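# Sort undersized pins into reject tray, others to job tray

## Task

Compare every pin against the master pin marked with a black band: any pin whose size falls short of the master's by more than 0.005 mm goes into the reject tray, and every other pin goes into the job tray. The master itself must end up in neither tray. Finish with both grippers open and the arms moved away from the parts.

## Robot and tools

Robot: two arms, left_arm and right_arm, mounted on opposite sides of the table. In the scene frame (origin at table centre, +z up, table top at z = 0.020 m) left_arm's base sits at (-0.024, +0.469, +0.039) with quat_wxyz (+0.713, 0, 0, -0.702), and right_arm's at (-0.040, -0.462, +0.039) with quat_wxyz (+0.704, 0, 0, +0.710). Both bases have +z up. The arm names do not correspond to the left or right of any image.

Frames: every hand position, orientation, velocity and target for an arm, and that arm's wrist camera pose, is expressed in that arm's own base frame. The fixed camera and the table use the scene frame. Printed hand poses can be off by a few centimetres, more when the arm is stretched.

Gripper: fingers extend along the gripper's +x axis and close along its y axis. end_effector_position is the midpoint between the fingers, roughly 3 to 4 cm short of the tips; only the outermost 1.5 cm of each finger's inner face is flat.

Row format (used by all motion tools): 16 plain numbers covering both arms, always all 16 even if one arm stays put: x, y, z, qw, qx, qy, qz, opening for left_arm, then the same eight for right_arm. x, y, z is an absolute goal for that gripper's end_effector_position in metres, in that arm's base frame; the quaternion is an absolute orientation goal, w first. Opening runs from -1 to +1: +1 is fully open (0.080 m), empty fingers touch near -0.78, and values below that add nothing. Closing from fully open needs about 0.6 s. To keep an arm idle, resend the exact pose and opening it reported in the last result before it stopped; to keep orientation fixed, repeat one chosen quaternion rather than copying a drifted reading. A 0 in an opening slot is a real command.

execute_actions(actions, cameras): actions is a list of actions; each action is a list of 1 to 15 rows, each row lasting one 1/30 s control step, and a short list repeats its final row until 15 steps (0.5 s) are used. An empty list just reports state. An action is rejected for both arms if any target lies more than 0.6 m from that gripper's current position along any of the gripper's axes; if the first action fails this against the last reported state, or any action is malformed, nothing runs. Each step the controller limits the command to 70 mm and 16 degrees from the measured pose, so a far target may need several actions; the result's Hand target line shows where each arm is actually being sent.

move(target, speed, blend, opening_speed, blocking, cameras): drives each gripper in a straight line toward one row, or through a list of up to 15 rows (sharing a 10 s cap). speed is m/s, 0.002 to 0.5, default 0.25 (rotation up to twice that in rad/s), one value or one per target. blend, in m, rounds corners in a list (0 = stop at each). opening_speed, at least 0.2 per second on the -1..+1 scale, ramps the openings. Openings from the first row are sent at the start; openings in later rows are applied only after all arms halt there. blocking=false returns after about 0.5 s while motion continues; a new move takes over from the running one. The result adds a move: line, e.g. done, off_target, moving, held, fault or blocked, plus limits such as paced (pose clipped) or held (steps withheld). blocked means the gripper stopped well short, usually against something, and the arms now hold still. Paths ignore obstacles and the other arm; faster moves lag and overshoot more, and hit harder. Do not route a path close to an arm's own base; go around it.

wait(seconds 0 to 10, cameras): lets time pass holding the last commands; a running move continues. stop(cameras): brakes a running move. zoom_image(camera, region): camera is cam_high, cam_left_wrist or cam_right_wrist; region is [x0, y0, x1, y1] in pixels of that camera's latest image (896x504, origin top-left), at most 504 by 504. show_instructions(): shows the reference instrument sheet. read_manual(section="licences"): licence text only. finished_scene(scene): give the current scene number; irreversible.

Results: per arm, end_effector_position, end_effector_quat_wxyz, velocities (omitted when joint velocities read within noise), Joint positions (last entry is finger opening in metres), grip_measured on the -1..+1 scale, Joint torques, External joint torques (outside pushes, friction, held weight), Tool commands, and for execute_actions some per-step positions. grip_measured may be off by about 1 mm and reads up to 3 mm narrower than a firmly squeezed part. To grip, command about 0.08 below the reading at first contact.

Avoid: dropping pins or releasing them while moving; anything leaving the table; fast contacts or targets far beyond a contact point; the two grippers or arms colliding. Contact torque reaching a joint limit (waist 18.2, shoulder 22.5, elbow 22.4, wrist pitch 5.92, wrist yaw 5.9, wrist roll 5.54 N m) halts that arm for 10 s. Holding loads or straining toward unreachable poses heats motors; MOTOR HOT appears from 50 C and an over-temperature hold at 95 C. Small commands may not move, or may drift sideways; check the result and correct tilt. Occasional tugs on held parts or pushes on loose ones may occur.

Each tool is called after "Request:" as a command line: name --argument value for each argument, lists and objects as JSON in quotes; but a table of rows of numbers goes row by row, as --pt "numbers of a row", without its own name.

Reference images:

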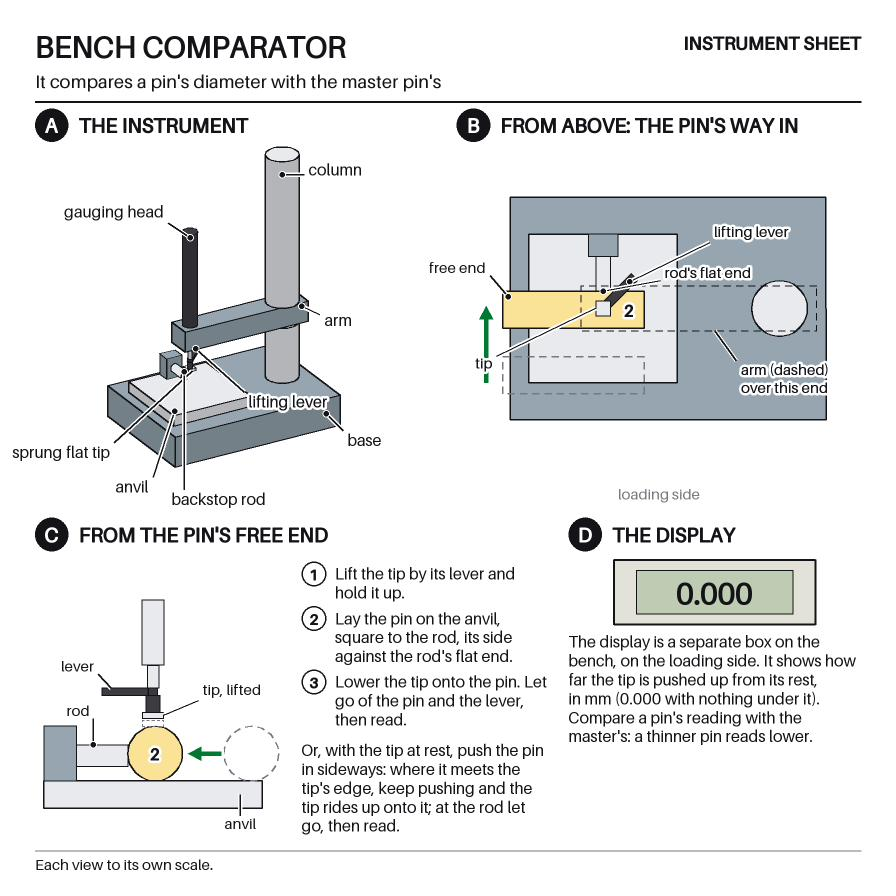

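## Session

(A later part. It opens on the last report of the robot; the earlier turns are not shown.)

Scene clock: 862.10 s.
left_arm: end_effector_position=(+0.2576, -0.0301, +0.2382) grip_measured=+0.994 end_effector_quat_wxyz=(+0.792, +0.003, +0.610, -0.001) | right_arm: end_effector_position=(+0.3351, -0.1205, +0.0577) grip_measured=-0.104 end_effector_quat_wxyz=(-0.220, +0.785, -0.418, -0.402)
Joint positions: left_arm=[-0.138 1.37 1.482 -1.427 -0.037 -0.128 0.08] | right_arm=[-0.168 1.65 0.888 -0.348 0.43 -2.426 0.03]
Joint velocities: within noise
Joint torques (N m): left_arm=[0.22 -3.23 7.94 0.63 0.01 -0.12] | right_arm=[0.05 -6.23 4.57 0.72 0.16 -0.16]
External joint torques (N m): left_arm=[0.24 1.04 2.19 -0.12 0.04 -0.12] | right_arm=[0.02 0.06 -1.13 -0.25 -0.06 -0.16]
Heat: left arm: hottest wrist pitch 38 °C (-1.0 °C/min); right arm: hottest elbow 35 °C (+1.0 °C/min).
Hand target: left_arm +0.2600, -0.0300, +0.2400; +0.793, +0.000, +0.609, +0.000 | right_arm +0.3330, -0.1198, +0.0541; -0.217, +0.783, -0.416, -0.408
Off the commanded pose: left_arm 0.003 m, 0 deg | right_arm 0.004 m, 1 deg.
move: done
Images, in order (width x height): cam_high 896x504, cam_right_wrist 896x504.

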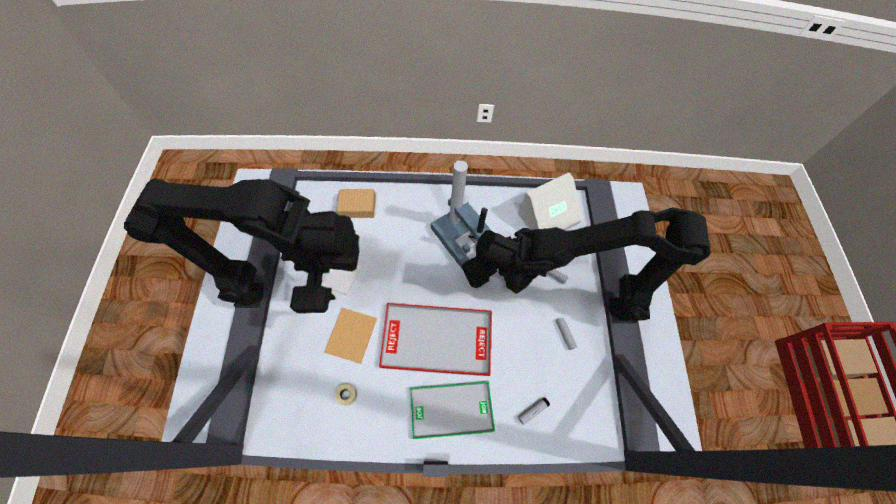

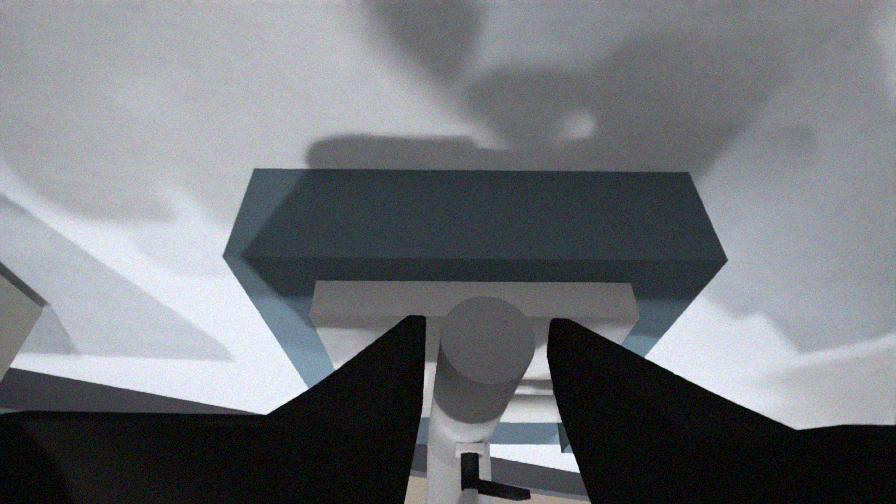

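Request:
zoom_image --camera "cam_high" --region '[545, 198, 570, 216]'

Request:
move --pt "0.26 -0.03 0.24 0.793 0 0.609 0 0.99424 0.3130 -0.1000 0.075 0.2168 -0.7831 0.4164 0.4076 0.2" --pt "0.26 -0.03 0.24 0.793 0 0.609 0 0.99424 0.245 -0.125 0.17 0.2858 -0.7005 0.3725 0.5375 0.2" --speed 0.25 --blend '[0.02,0]' --cameras '["cam_right_wrist","cam_high"]'

Scaled by 20.160 from the camera's 896x504 image, which has a finer 1280x720 frame.

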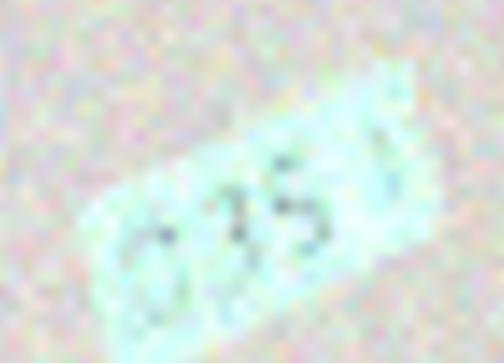

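Scene clock: 875.50 s.
left_arm: end_effector_position=(+0.2576, -0.0301, +0.2382) grip_measured=+0.994 end_effector_quat_wxyz=(+0.792, +0.003, +0.610, -0.001) | right_arm: end_effector_position=(+0.2440, -0.1239, +0.1680) grip_measured=+0.197 end_effector_quat_wxyz=(-0.286, +0.699, -0.374, -0.539)
Joint positions: left_arm=[-0.138 1.37 1.482 -1.427 -0.037 -0.128 0.08] | right_arm=[-0.39 1.399 1.222 -1.179 0.145 -2.568 0.044]
Joint velocities: within noise
Joint torques (N m): left_arm=[0.27 -3.24 7.9 0.63 0 -0.12] | right_arm=[-0.34 -4.86 6.95 0.23 -0.01 -0.16]
External joint torques (N m): left_arm=[0.27 0.99 2.17 -0.13 0.03 -0.12] | right_arm=[-0.32 -0.15 0.94 -0.38 -0.08 -0.16]
Heat: left arm: hottest wrist pitch 38 °C (+0.0 °C/min); right arm: hottest elbow 35 °C (+1.0 °C/min).
Hand target: left_arm +0.2600, -0.0300, +0.2400; +0.793, +0.000, +0.609, +0.000 | right_arm +0.2450, -0.1250, +0.1700; -0.286, +0.700, -0.373, -0.537
Off the commanded pose: left_arm 0.003 m, 0 deg | right_arm 0.002 m, 0 deg.
move: done; blend cut to 0.0175 m at target 1
Images, in order (width x height): cam_high 896x504, cam_right_wrist 896x504.

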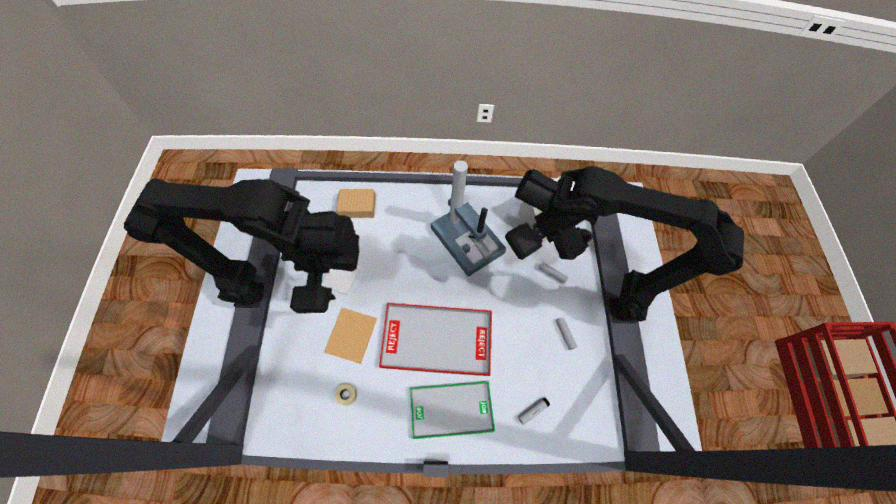

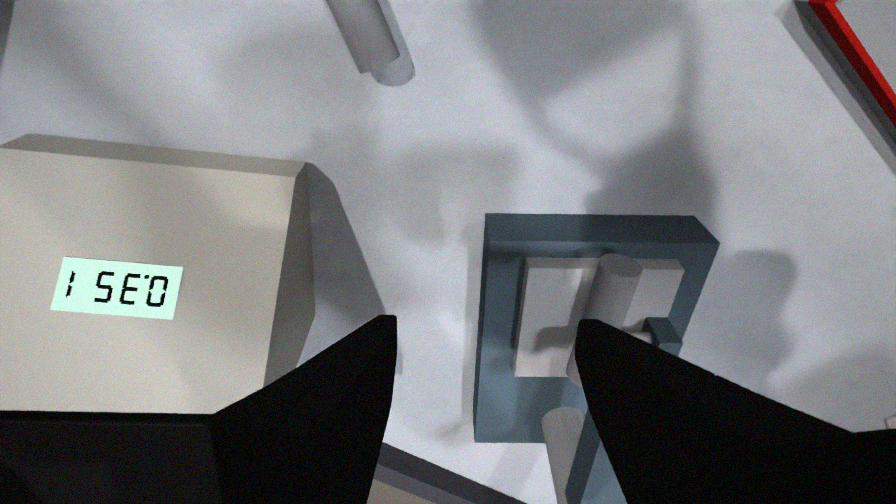

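Request:
move --pt "0.26 -0.03 0.24 0.793 0 0.609 0 0.99424 0.3130 -0.1000 0.085 0.2168 -0.7831 0.4164 0.4076 0.1" --pt "0.26 -0.03 0.24 0.793 0 0.609 0 0.99424 0.3330 -0.1198 0.054 0.2168 -0.7831 0.4164 0.4076 0.1" --pt "0.26 -0.03 0.24 0.793 0 0.609 0 0.99424 0.3330 -0.1198 0.054 0.2168 -0.7831 0.4164 0.4076 -0.44" --speed '[0.25,0.1,0.1]' --opening_speed 1.5 --cameras '["cam_right_wrist"]'

Scene clock: 907.50 s.
left_arm: end_effector_position=(+0.2576, -0.0301, +0.2382) grip_measured=+0.994 end_effector_quat_wxyz=(+0.792, +0.003, +0.610, -0.001) | right_arm: end_effector_position=(+0.3338, -0.1199, +0.0585) grip_measured=-0.371 end_effector_quat_wxyz=(-0.219, +0.785, -0.417, -0.402)
Joint positions: left_arm=[-0.138 1.37 1.482 -1.427 -0.037 -0.128 0.08] | right_arm=[-0.166 1.644 0.885 -0.351 0.432 -2.426 0.018]
Joint velocities: within noise
Joint torques (N m): left_arm=[0.23 -3.28 7.95 0.62 0.02 -0.11] | right_arm=[-0.16 -5.47 5.01 0.92 0.07 -0.16]
External joint torques (N m): left_arm=[0.22 0.91 2.25 -0.12 0.05 -0.11] | right_arm=[-0.13 0.73 -0.64 -0.03 -0.15 -0.16]
Heat: left arm: hottest elbow 38 °C (+1.0 °C/min); right arm: hottest elbow 35 °C (-1.0 °C/min).
Hand target: left_arm +0.2600, -0.0300, +0.2400; +0.793, +0.000, +0.609, +0.000 | right_arm +0.3329, -0.1198, +0.0541; -0.217, +0.783, -0.416, -0.408
Off the commanded pose: left_arm 0.003 m, 0 deg | right_arm 0.005 m, 1 deg.
move: done
Images, in order (width x height): cam_right_wrist 896x504.

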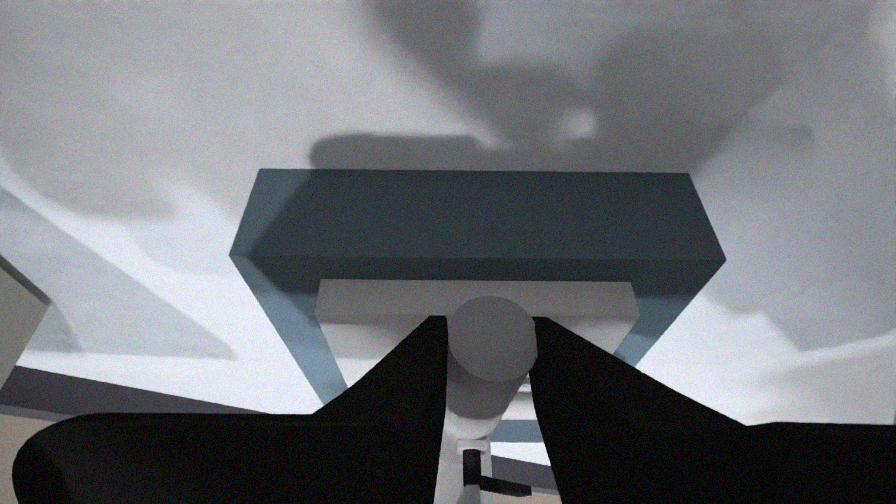

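Request:
move --pt "0.26 -0.03 0.24 0.793 0 0.609 0 0.99424 0.3070 -0.1365 0.056 0.2168 -0.7831 0.4164 0.4076 -0.44" --pt "0.26 -0.03 0.24 0.793 0 0.609 0 0.99424 0.3060 -0.1365 0.078 0.2168 -0.7831 0.4164 0.4076 -0.44" --pt "0.26 -0.03 0.24 0.793 0 0.609 0 0.99424 0.264 -0.069 0.12 0.2168 -0.7831 0.4164 0.4076 -0.44" --pt "0.26 -0.03 0.24 0.793 0 0.609 0 0.99424 0.375 0.125 0.11 0.4305 -0.561 0.561 0.4305 -0.44" --speed '[0.08,0.1,0.2,0.25]' --blend '[0,0.01,0.03,0]'

Scene clock: 932.13 s.
left_arm: end_effector_position=(+0.2576, -0.0301, +0.2382) grip_measured=+0.994 end_effector_quat_wxyz=(+0.792, +0.003, +0.610, -0.001) | right_arm: end_effector_position=(+0.3730, +0.1244, +0.1108) grip_measured=-0.371 end_effector_quat_wxyz=(-0.430, +0.562, -0.559, -0.432)
Joint positions: left_arm=[-0.138 1.37 1.482 -1.427 -0.037 -0.128 0.08] | right_arm=[0.412 2.139 1.889 -1.427 0.238 -1.151 0.018]
Joint velocities: within noise
Joint torques (N m): left_arm=[0.22 -3.21 7.96 0.63 0.01 -0.12] | right_arm=[0.01 -9.2 6.87 -0.28 0.17 0.16]
External joint torques (N m): left_arm=[0.2 0.97 2.26 -0.12 0.05 -0.11] | right_arm=[-0.01 0.38 1.37 -0.42 0.07 0.16]
Heat: left arm: hottest elbow 38 °C (+1.0 °C/min); right arm: hottest elbow 35 °C (+0.0 °C/min).
Hand target: left_arm +0.2600, -0.0300, +0.2400; +0.793, +0.000, +0.609, +0.000 | right_arm +0.3749, +0.1250, +0.1100; -0.431, +0.561, -0.561, -0.431
Off the commanded pose: left_arm 0.003 m, 0 deg | right_arm 0.002 m, 0 deg.
move: done

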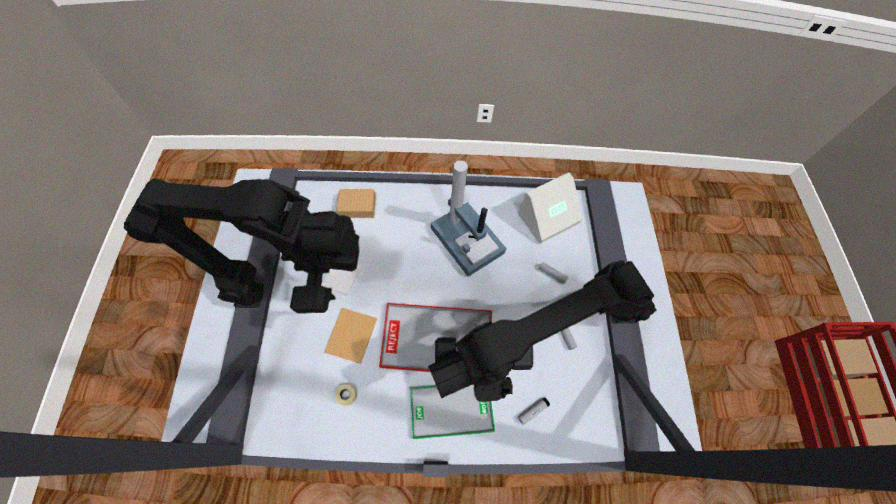

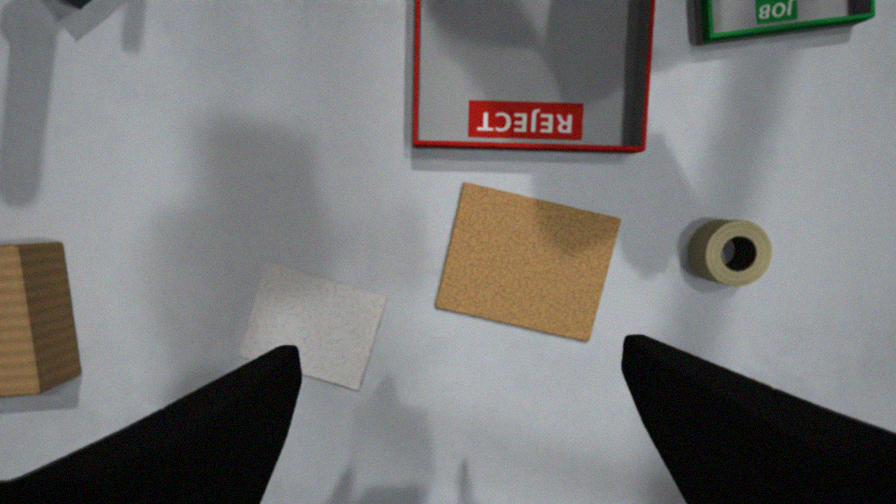

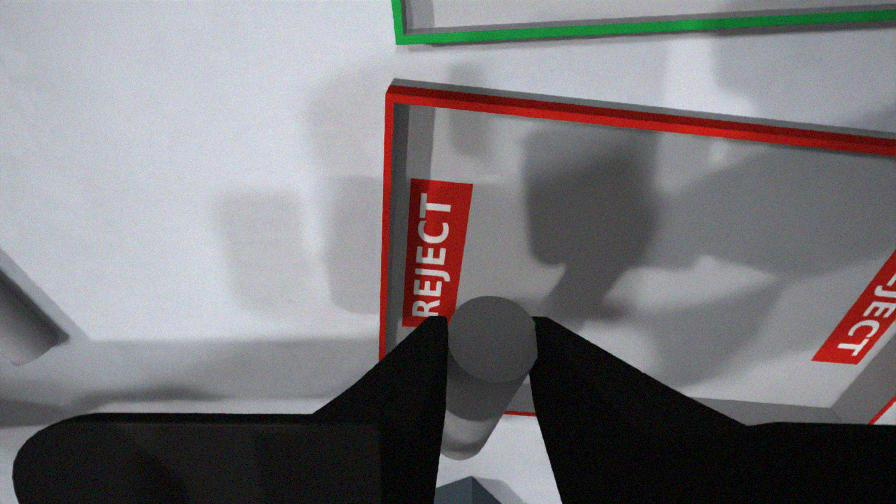

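Request:
move --pt "0.26 -0.03 0.24 0.793 0 0.609 0 0.99424 0.387 0.078 0.07 0.3265 -0.6272 0.6272 0.3265 -0.44" --pt "0.26 -0.03 0.24 0.793 0 0.609 0 0.99424 0.387 0.078 0.022 0.3265 -0.6272 0.6272 0.3265 -0.44" --speed '[0.2,0.08]' --blend '[0.01,0]'

Scene clock: 962.07 s.
left_arm: end_effector_position=(+0.2576, -0.0301, +0.2382) grip_measured=+0.994 end_effector_quat_wxyz=(+0.792, +0.003, +0.610, -0.001) | right_arm: end_effector_position=(+0.3886, +0.0799, +0.0297) grip_measured=-0.371 end_effector_quat_wxyz=(-0.333, +0.630, -0.622, -0.325)
Joint positions: left_arm=[-0.138 1.37 1.482 -1.427 -0.037 -0.128 0.08] | right_arm=[0.404 2.309 1.747 -1.259 0.555 -1.096 0.018]
Joint velocities: within noise
Joint torques (N m): left_arm=[0.25 -3.25 7.96 0.62 0 -0.12] | right_arm=[-0.2 -8.94 3.99 0.05 0.33 0.11]
External joint torques (N m): left_arm=[0.26 1.02 2.21 -0.13 0.03 -0.12] | right_arm=[-0.2 1.27 -1.06 0.15 0.04 0.11]
Heat: left arm: hottest elbow 38 °C (+0.0 °C/min); right arm: hottest shoulder 37 °C (+4.1 °C/min).
Hand target: left_arm +0.2600, -0.0300, +0.2400; +0.793, +0.000, +0.609, +0.000 | right_arm +0.3868, +0.0780, +0.0221; -0.326, +0.627, -0.627, -0.327
Off the commanded pose: left_arm 0.003 m, 0 deg | right_arm 0.008 m, 1 deg.
move: done

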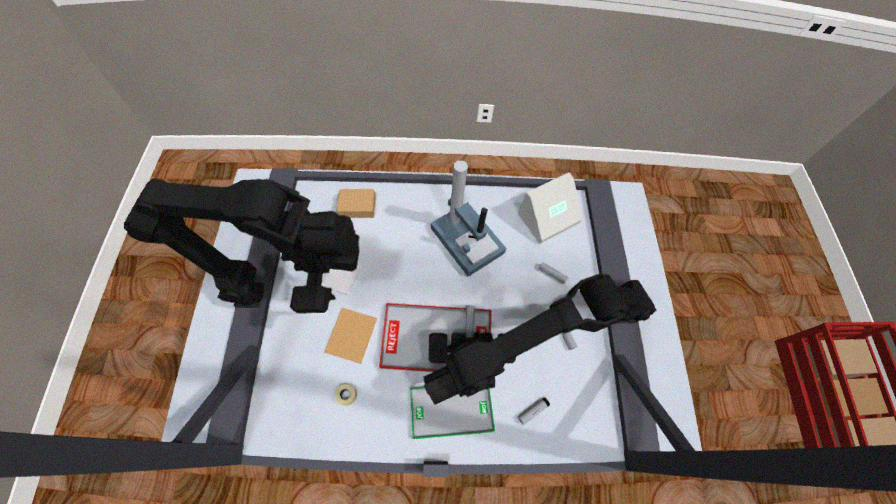

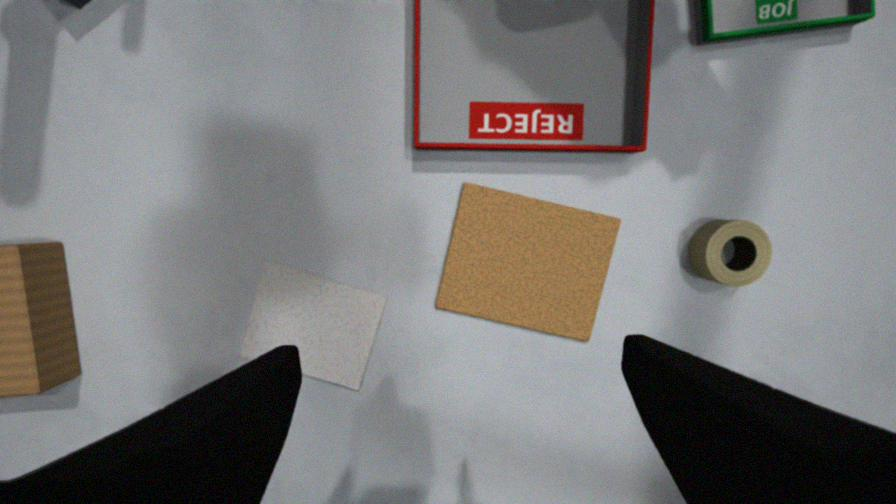

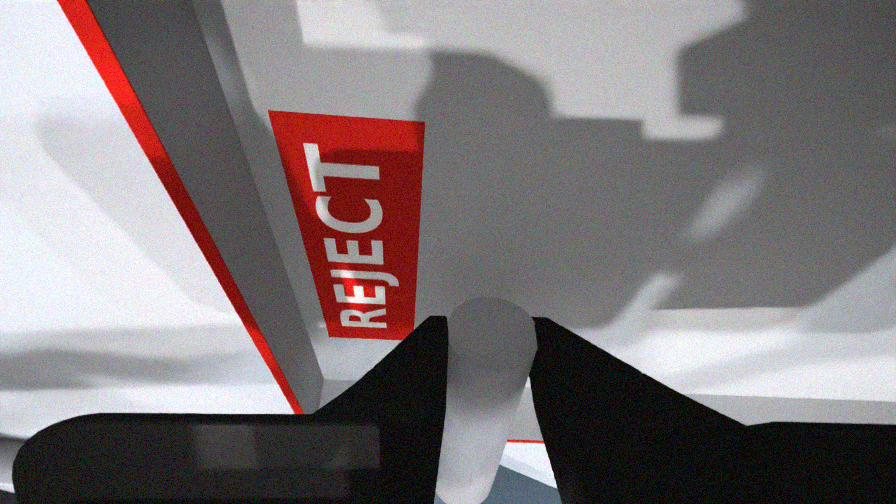

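Request:
zoom_image --camera "cam_high" --region '[430, 290, 510, 350]'

Scaled by 6.300 from the camera's 896x504 image, which has a finer 1280x720 frame.

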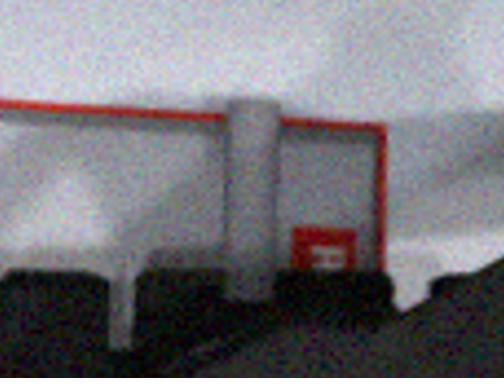

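Request:
move --pt "0.26 -0.03 0.24 0.793 0 0.609 0 0.99424 0.384 0.085 0.055 0.3265 -0.6272 0.6272 0.3265 -0.44" --pt "0.26 -0.03 0.24 0.793 0 0.609 0 0.99424 0.386 0.109 0.04 0.3265 -0.6272 0.6272 0.3265 -0.44" --pt "0.26 -0.03 0.24 0.793 0 0.609 0 0.99424 0.386 0.109 0.019 0.3265 -0.6272 0.6272 0.3265 -0.44" --speed '[0.15,0.15,0.05]' --blend '[0.01,0.005,0]'

Request:
zoom_image --camera "cam_high" --region '[430, 290, 510, 350]'

Scene clock: 988.57 s.
left_arm: end_effector_position=(+0.2576, -0.0301, +0.2382) grip_measured=+0.994 end_effector_quat_wxyz=(+0.792, +0.003, +0.610, -0.001) | right_arm: end_effector_position=(+0.3878, +0.1116, +0.0253) grip_measured=-0.371 end_effector_quat_wxyz=(-0.333, +0.629, -0.622, -0.327)
Joint positions: left_arm=[-0.138 1.37 1.482 -1.427 -0.037 -0.128 0.08] | right_arm=[0.471 2.376 1.847 -1.329 0.533 -1.023 0.018]
Joint velocities: within noise
Joint torques (N m): left_arm=[0.22 -3.27 7.98 0.63 0.01 -0.12] | right_arm=[-0.24 -9.77 3.86 -0.23 0.43 0.15]
External joint torques (N m): left_arm=[0.22 0.96 2.25 -0.12 0.04 -0.12] | right_arm=[-0.23 0.8 -1.17 -0.08 0.14 0.16]
Heat: left arm: hottest elbow 38 °C (+0.0 °C/min); right arm: hottest shoulder 40 °C (+6.0 °C/min).
Hand target: left_arm +0.2600, -0.0300, +0.2400; +0.793, +0.000, +0.609, +0.000 | right_arm +0.3859, +0.1090, +0.0190; -0.326, +0.627, -0.627, -0.327
Off the commanded pose: left_arm 0.003 m, 0 deg | right_arm 0.007 m, 1 deg.
move: done

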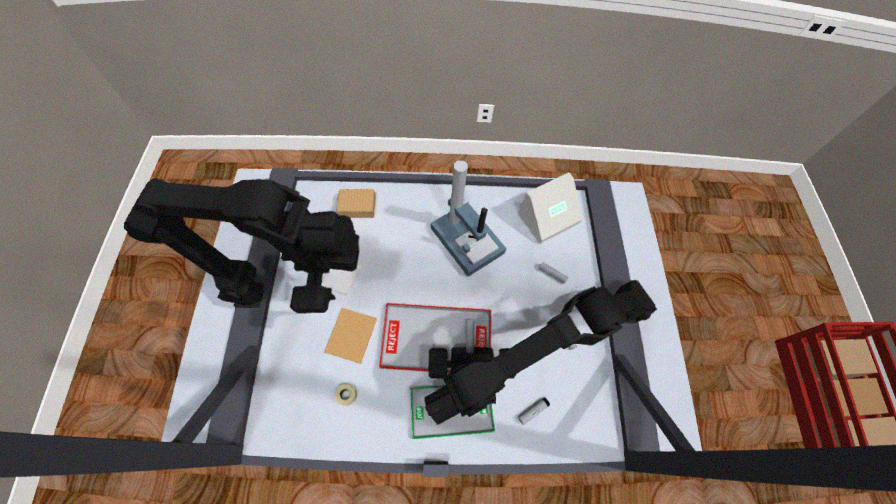

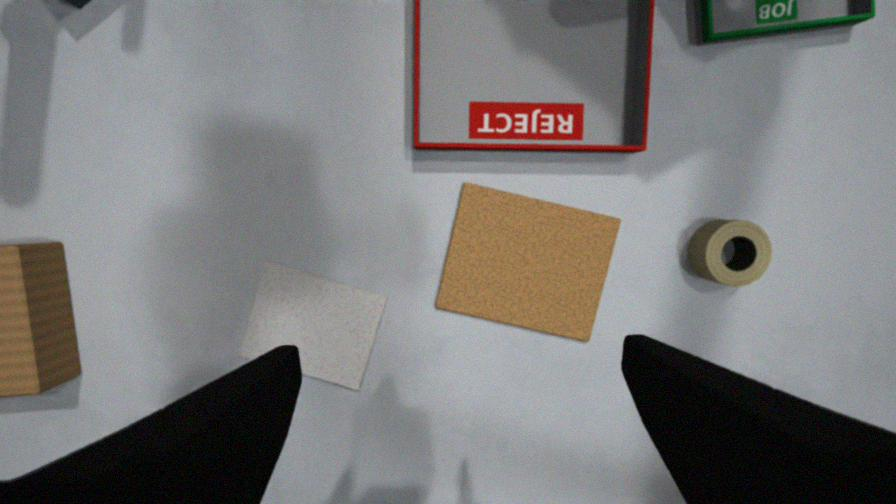

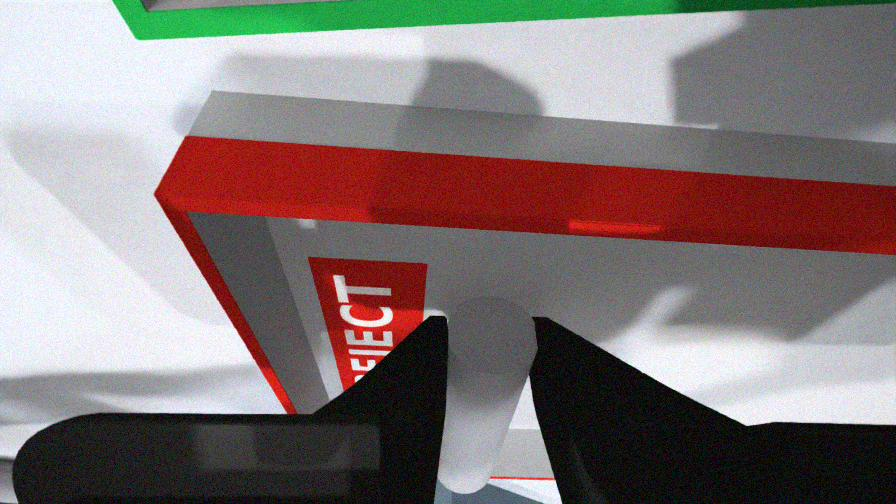

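Scaled by 6.300 from the camera's 896x504 image, which has a finer 1280x720 frame.

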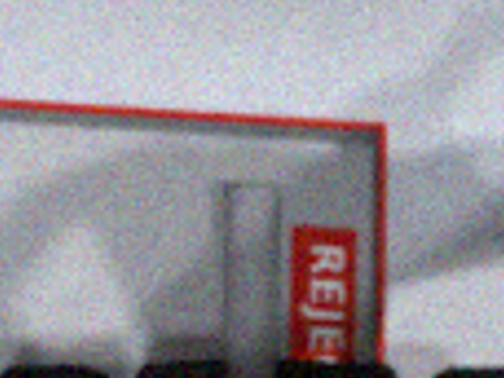

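Request:
move --pt "0.26 -0.03 0.24 0.793 0 0.609 0 0.99424 0.386 0.107 0.0135 0.3265 -0.6272 0.6272 0.3265 -0.44" --speed 0.04 --cameras '["cam_right_wrist"]'

Scene clock: 998.93 s.
left_arm: end_effector_position=(+0.2576, -0.0301, +0.2382) grip_measured=+0.994 end_effector_quat_wxyz=(+0.792, +0.003, +0.610, -0.001) | right_arm: end_effector_position=(+0.3877, +0.1114, +0.0230) grip_measured=-0.371 end_effector_quat_wxyz=(-0.333, +0.631, -0.621, -0.326)
Joint positions: left_arm=[-0.138 1.37 1.482 -1.427 -0.037 -0.128 0.08] | right_arm=[0.472 2.376 1.836 -1.316 0.537 -1.023 0.018]
Joint velocities: within noise
Joint torques (N m): left_arm=[0.23 -3.23 7.95 0.64 0.02 -0.11] | right_arm=[-0.72 -9.31 2.89 0.44 0.31 0.03]
External joint torques (N m): left_arm=[0.25 0.99 2.22 -0.12 0.04 -0.11] | right_arm=[-0.72 1.28 -2.14 0.59 0.03 0.03]
Heat: left arm: hottest elbow 38 °C (+0.0 °C/min); right arm: hottest shoulder 42 °C (+7.0 °C/min).
Hand target: left_arm +0.2600, -0.0300, +0.2400; +0.793, +0.000, +0.609, +0.000 | right_arm +0.3858, +0.1070, +0.0136; -0.326, +0.627, -0.627, -0.327
Off the commanded pose: left_arm 0.003 m, 0 deg | right_arm 0.011 m, 1 deg.
move: off_target (right_arm)
Images, in order (width x height): cam_right_wrist 896x504.

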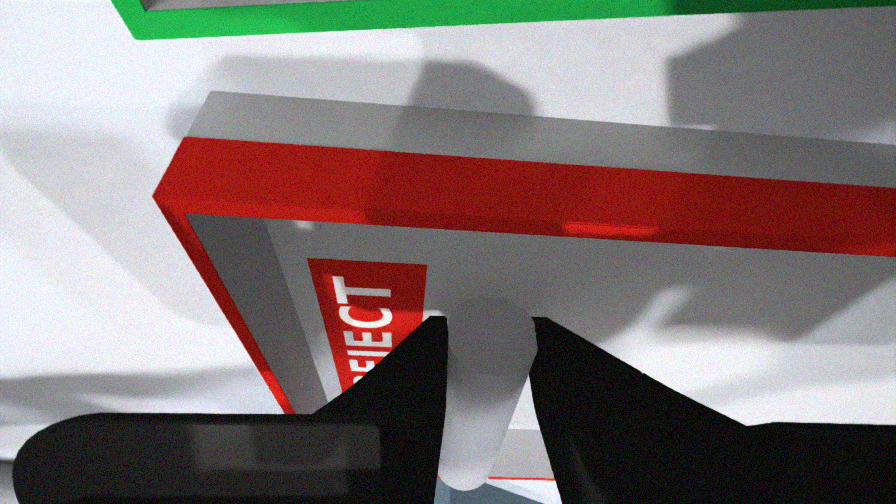

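Request:
move --pt "0.26 -0.03 0.24 0.793 0 0.609 0 0.99424 0.386 0.109 0.0175 0.3265 -0.6272 0.6272 0.3265 -0.44" --pt "0.26 -0.03 0.24 0.793 0 0.609 0 0.99424 0.386 0.109 0.0175 0.3265 -0.6272 0.6272 0.3265 0.1" --pt "0.26 -0.03 0.24 0.793 0 0.609 0 0.99424 0.384 0.125 0.09 0.3265 -0.6272 0.6272 0.3265 0.1" --pt "0.26 -0.03 0.24 0.793 0 0.609 0 0.99424 0.208 0.235 0.09 -0.1156 -0.8587 -0.2221 0.447 0.2" --speed '[0.04,0.04,0.15,0.25]' --blend '[0,0,0.02,0]' --opening_speed 1.5

Scene clock: 1032.23 s.
left_arm: end_effector_position=(+0.2576, -0.0301, +0.2382) grip_measured=+0.994 end_effector_quat_wxyz=(+0.792, +0.003, +0.610, -0.001) | right_arm: end_effector_position=(+0.2101, +0.2358, +0.0905) grip_measured=+0.197 end_effector_quat_wxyz=(+0.113, +0.859, +0.219, -0.448)
Joint positions: left_arm=[-0.138 1.37 1.482 -1.427 -0.037 -0.128 0.08] | right_arm=[0.966 1.361 0.754 -0.405 0.261 -2.748 0.044]
Joint velocities: within noise
Joint torques (N m): left_arm=[0.21 -3.28 7.95 0.63 0.01 -0.11] | right_arm=[0.35 -5.92 4.92 0.87 0.07 -0.15]
External joint torques (N m): left_arm=[0.2 0.99 2.17 -0.14 0.04 -0.11] | right_arm=[0.35 -1.39 -1.22 -0.22 -0.06 -0.15]
Heat: left arm: hottest elbow 38 °C (+0.0 °C/min); right arm: hottest shoulder 45 °C (+6.1 °C/min).
Hand target: left_arm +0.2600, -0.0300, +0.2400; +0.793, +0.000, +0.609, +0.000 | right_arm +0.2080, +0.2350, +0.0900; +0.116, +0.859, +0.222, -0.447
Off the commanded pose: left_arm 0.003 m, 0 deg | right_arm 0.002 m, 0 deg.
move: done

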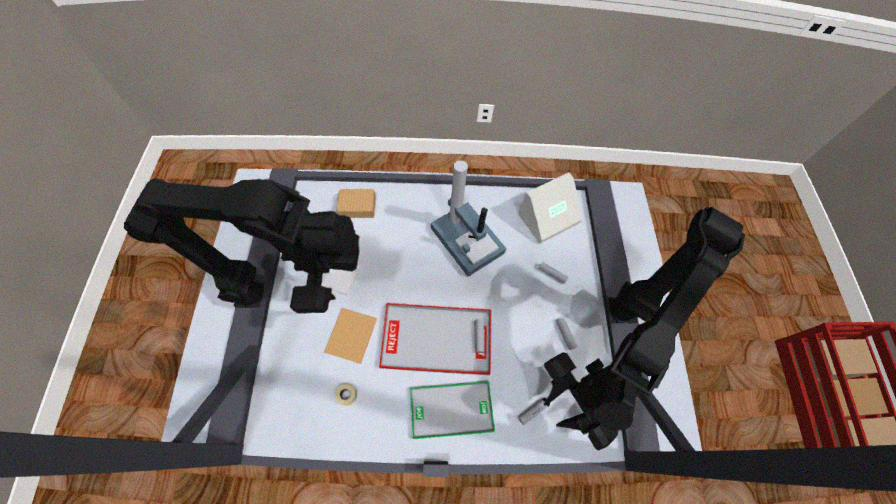

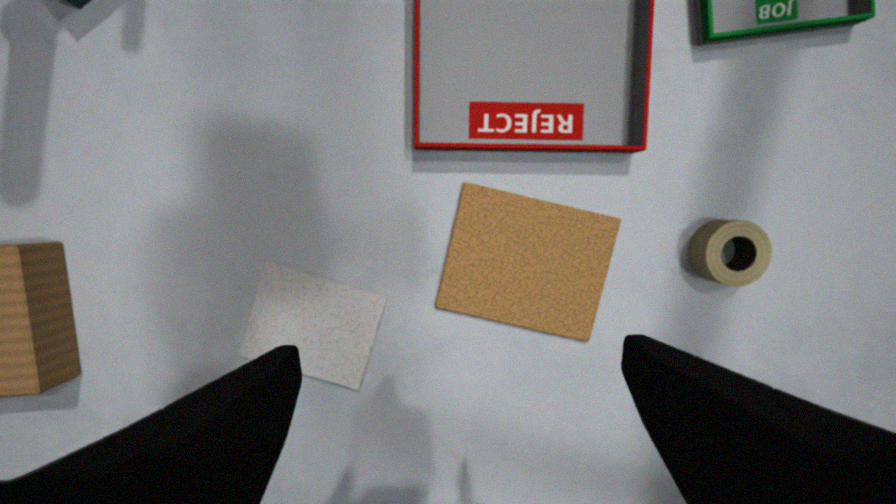

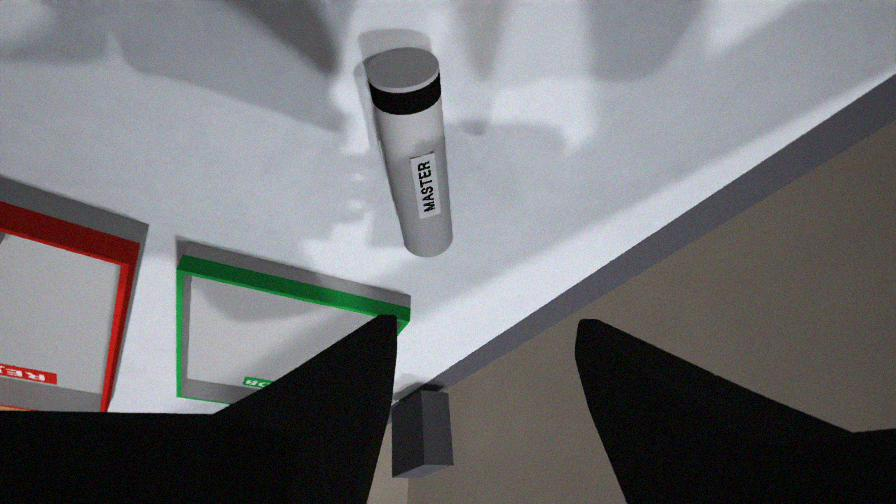

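Request:
move --pt "0.26 -0.03 0.24 0.793 0 0.609 0 0.99424 0.2135 0.2135 0.05 -0.1273 -0.8527 -0.2445 0.4438 0.2" --pt "0.26 -0.03 0.24 0.793 0 0.609 0 0.99424 0.2135 0.2135 0.018 -0.1273 -0.8527 -0.2445 0.4438 0.2" --speed '[0.2,0.08]' --blend '[0.005,0]' --cameras '["cam_right_wrist"]'

Scene clock: 1065.43 s.
left_arm: end_effector_position=(+0.2576, -0.0301, +0.2382) grip_measured=+0.994 end_effector_quat_wxyz=(+0.792, +0.003, +0.610, -0.001) | right_arm: end_effector_position=(+0.2148, +0.2162, +0.0225) grip_measured=+0.197 end_effector_quat_wxyz=(+0.123, +0.856, +0.246, -0.439)
Joint positions: left_arm=[-0.138 1.37 1.482 -1.427 -0.037 -0.128 0.08] | right_arm=[0.878 1.462 0.506 -0.014 0.181 -2.875 0.044]
Joint velocities: within noise
Joint torques (N m): left_arm=[0.27 -3.23 7.93 0.62 0.01 -0.11] | right_arm=[-0.31 -3.8 4.07 0.94 0 -0.18]
External joint torques (N m): left_arm=[0.23 0.99 2.2 -0.13 0.05 -0.11] | right_arm=[-0.31 0.65 -1.23 -0.22 -0.09 -0.18]
Heat: left arm: hottest elbow 38 °C (+0.0 °C/min); right arm: hottest shoulder 42 °C (-1.0 °C/min).
Hand target: left_arm +0.2600, -0.0300, +0.2400; +0.793, +0.000, +0.609, +0.000 | right_arm +0.2134, +0.2134, +0.0180; +0.127, +0.853, +0.244, -0.444
Off the commanded pose: left_arm 0.003 m, 0 deg | right_arm 0.005 m, 1 deg.
move: done
Images, in order (width x height): cam_right_wrist 896x504.

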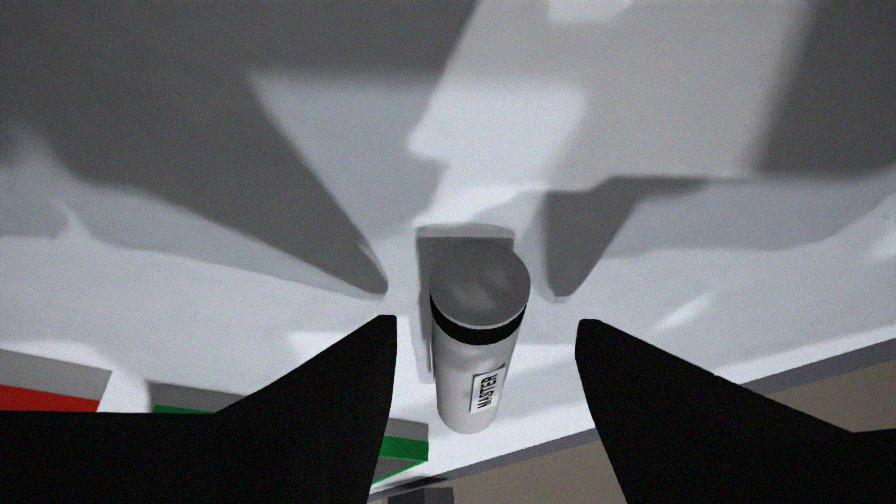

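Request:
move --pt "0.26 -0.03 0.24 0.793 0 0.609 0 0.99424 0.2120 0.2125 0.0115 -0.1273 -0.8527 -0.2445 0.4438 0.2" --pt "0.26 -0.03 0.24 0.793 0 0.609 0 0.99424 0.2120 0.2125 0.0115 -0.1273 -0.8527 -0.2445 0.4438 -0.44" --speed '[0.05,0.05]' --opening_speed 1.0 --cameras '["cam_right_wrist"]'

Scene clock: 1090.93 s.
left_arm: end_effector_position=(+0.2576, -0.0301, +0.2382) grip_measured=+0.994 end_effector_quat_wxyz=(+0.792, +0.003, +0.610, -0.001) | right_arm: end_effector_position=(+0.2137, +0.2151, +0.0160) grip_measured=-0.366 end_effector_quat_wxyz=(+0.122, +0.855, +0.246, -0.439)
Joint positions: left_arm=[-0.138 1.37 1.482 -1.427 -0.037 -0.128 0.08] | right_arm=[0.878 1.48 0.486 0.024 0.18 -2.875 0.019]
Joint velocities: within noise
Joint torques (N m): left_arm=[0.21 -3.28 7.95 0.63 0.02 -0.11] | right_arm=[-0.11 -3.86 4.02 0.9 0.09 -0.1]
External joint torques (N m): left_arm=[0.21 0.94 2.22 -0.13 0.05 -0.11] | right_arm=[-0.12 0.58 -1.12 -0.26 0 -0.1]
Heat: left arm: hottest elbow 38 °C (+0.0 °C/min); right arm: hottest shoulder 38 °C (-7.0 °C/min).
Hand target: left_arm +0.2600, -0.0300, +0.2400; +0.793, +0.000, +0.609, +0.000 | right_arm +0.2119, +0.2124, +0.0116; +0.127, +0.853, +0.244, -0.444
Off the commanded pose: left_arm 0.003 m, 0 deg | right_arm 0.005 m, 1 deg.
move: done
Images, in order (width x height): cam_right_wrist 896x504.

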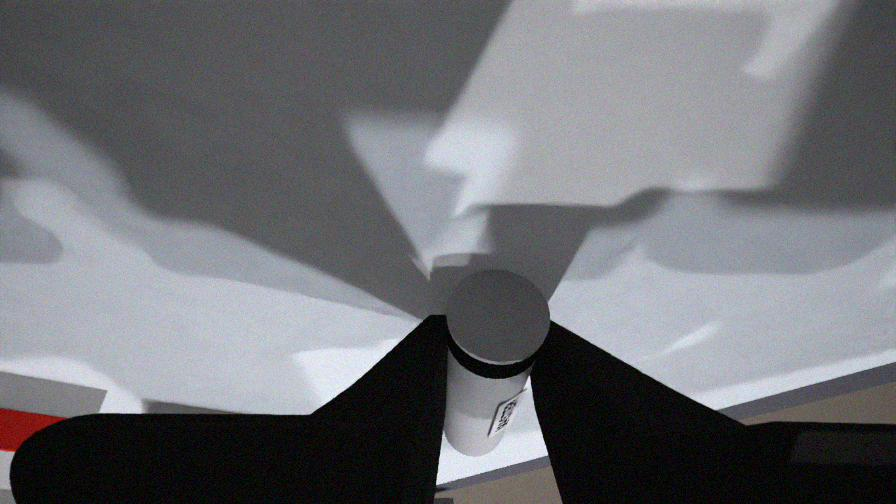

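Request:
move --pt "0.26 -0.03 0.24 0.793 0 0.609 0 0.99424 0.2120 0.205 0.09 -0.1273 -0.8527 -0.2445 0.4438 -0.44" --pt "0.26 -0.03 0.24 0.793 0 0.609 0 0.99424 0.267 -0.079 0.11 0.2168 -0.7831 0.4164 0.4076 -0.44" --pt "0.26 -0.03 0.24 0.793 0 0.609 0 0.99424 0.3035 -0.1380 0.075 0.2168 -0.7831 0.4164 0.4076 -0.44" --pt "0.26 -0.03 0.24 0.793 0 0.609 0 0.99424 0.3045 -0.1385 0.055 0.2168 -0.7831 0.4164 0.4076 -0.44" --speed '[0.2,0.25,0.15,0.05]' --blend '[0.02,0.02,0.005,0]'

Scene clock: 1114.23 s.
left_arm: end_effector_position=(+0.2576, -0.0301, +0.2382) grip_measured=+0.994 end_effector_quat_wxyz=(+0.792, +0.003, +0.610, -0.001) | right_arm: end_effector_position=(+0.3062, -0.1375, +0.0585) grip_measured=-0.366 end_effector_quat_wxyz=(-0.220, +0.785, -0.415, -0.404)
Joint positions: left_arm=[-0.138 1.37 1.482 -1.427 -0.037 -0.128 0.08] | right_arm=[-0.252 1.551 0.785 -0.313 0.387 -2.511 0.019]
Joint velocities: within noise
Joint torques (N m): left_arm=[0.24 -3.22 7.97 0.63 0.02 -0.1] | right_arm=[-0.3 -5.14 4.84 0.93 0.27 -0.16]
External joint torques (N m): left_arm=[0.25 0.95 2.27 -0.13 0.05 -0.11] | right_arm=[-0.33 0.47 -0.95 -0.1 0.08 -0.16]
Heat: left arm: hottest elbow 39 °C (+1.0 °C/min); right arm: hottest shoulder 37 °C (-6.1 °C/min).
Hand target: left_arm +0.2600, -0.0300, +0.2400; +0.793, +0.000, +0.609, +0.000 | right_arm +0.3045, -0.1385, +0.0551; -0.217, +0.783, -0.416, -0.408
Off the commanded pose: left_arm 0.003 m, 0 deg | right_arm 0.004 m, 1 deg.
move: done

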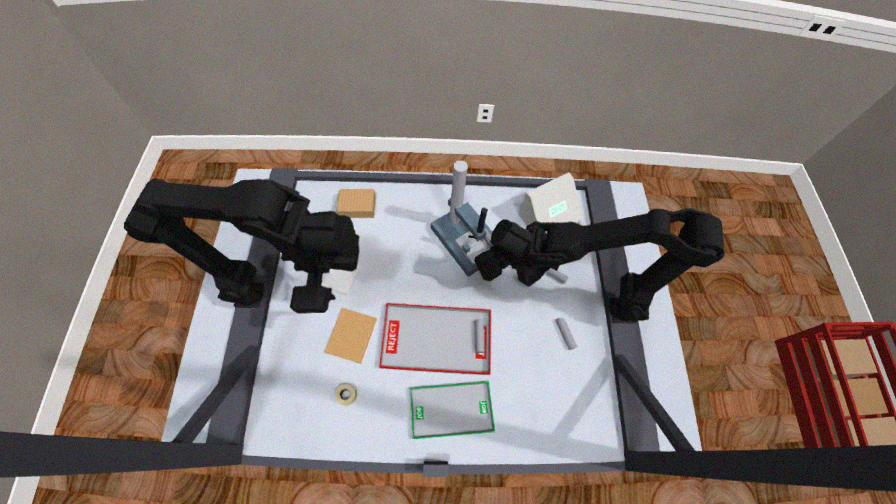

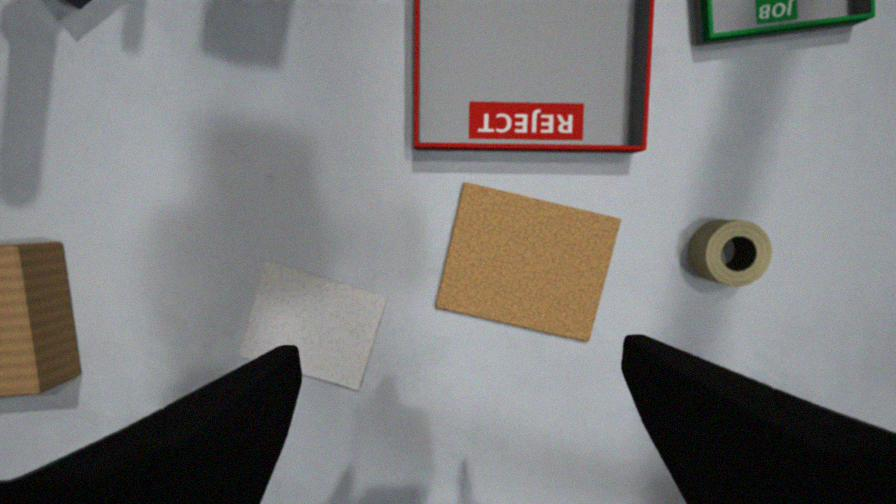

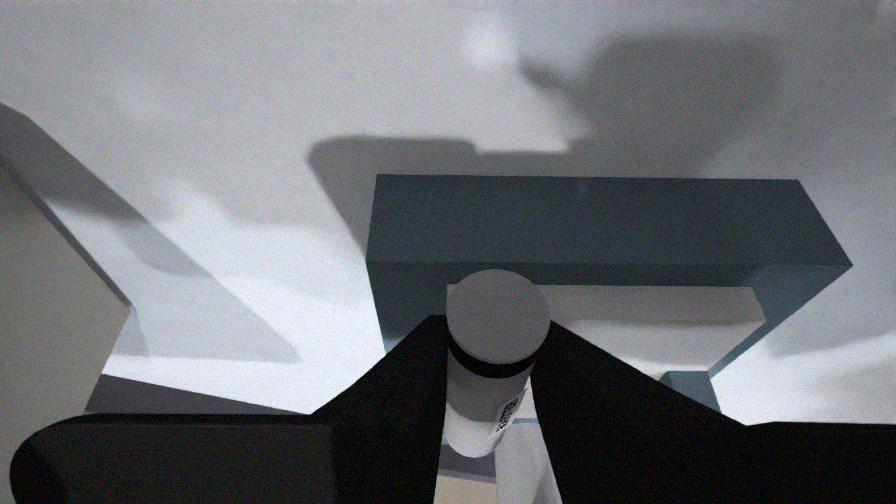

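Request:
move --pt "0.26 -0.03 0.24 0.793 0 0.609 0 0.99424 0.3396 -0.1148 0.0545 0.2168 -0.7831 0.4164 0.4076 -0.46" --pt "0.26 -0.03 0.24 0.793 0 0.609 0 0.99424 0.3330 -0.1198 0.0545 0.2168 -0.7831 0.4164 0.4076 -0.46" --pt "0.26 -0.03 0.24 0.793 0 0.609 0 0.99424 0.3330 -0.1198 0.0545 0.2168 -0.7831 0.4164 0.4076 0.0" --speed '[0.05,0.05,0.05]' --opening_speed 0.8 --cameras '["cam_right_wrist"]'

Scene clock: 1125.70 s.
left_arm: end_effector_position=(+0.2576, -0.0301, +0.2382) grip_measured=+0.994 end_effector_quat_wxyz=(+0.792, +0.003, +0.610, -0.001) | right_arm: end_effector_position=(+0.3348, -0.1204, +0.0571) grip_measured=-0.004 end_effector_quat_wxyz=(-0.220, +0.784, -0.418, -0.403)
Joint positions: left_arm=[-0.138 1.37 1.482 -1.427 -0.037 -0.128 0.08] | right_arm=[-0.168 1.652 0.889 -0.35 0.43 -2.426 0.035]
Joint velocities: within noise
Joint torques (N m): left_arm=[0.24 -3.26 7.95 0.63 0.01 -0.12] | right_arm=[-0.01 -6.47 4.63 0.69 0.16 -0.16]
External joint torques (N m): left_arm=[0.22 0.94 2.25 -0.12 0.04 -0.12] | right_arm=[0 -0.16 -1.06 -0.28 -0.06 -0.16]
Heat: left arm: hottest elbow 39 °C (+1.0 °C/min); right arm: hottest shoulder 37 °C (-5.0 °C/min).
Hand target: left_arm +0.2600, -0.0300, +0.2400; +0.793, +0.000, +0.609, +0.000 | right_arm +0.3329, -0.1199, +0.0544; -0.217, +0.783, -0.417, -0.408
Off the commanded pose: left_arm 0.003 m, 0 deg | right_arm 0.003 m, 1 deg.
move: done
Images, in order (width x height): cam_right_wrist 896x504.

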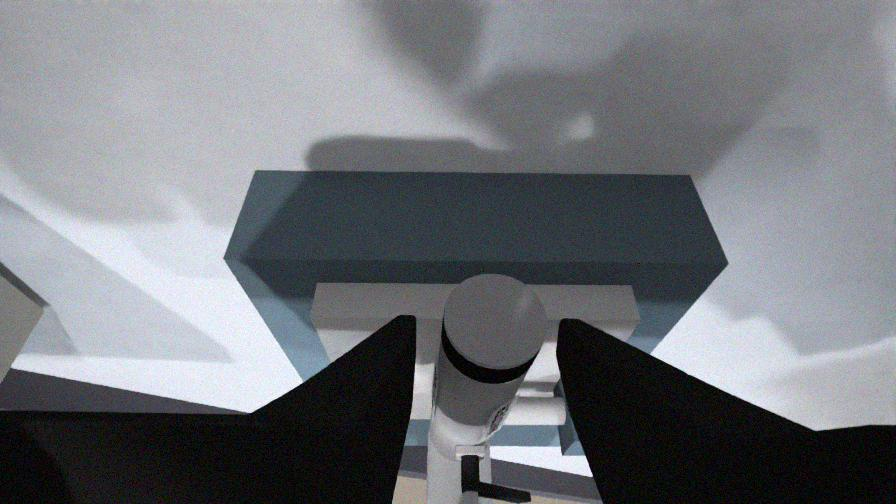

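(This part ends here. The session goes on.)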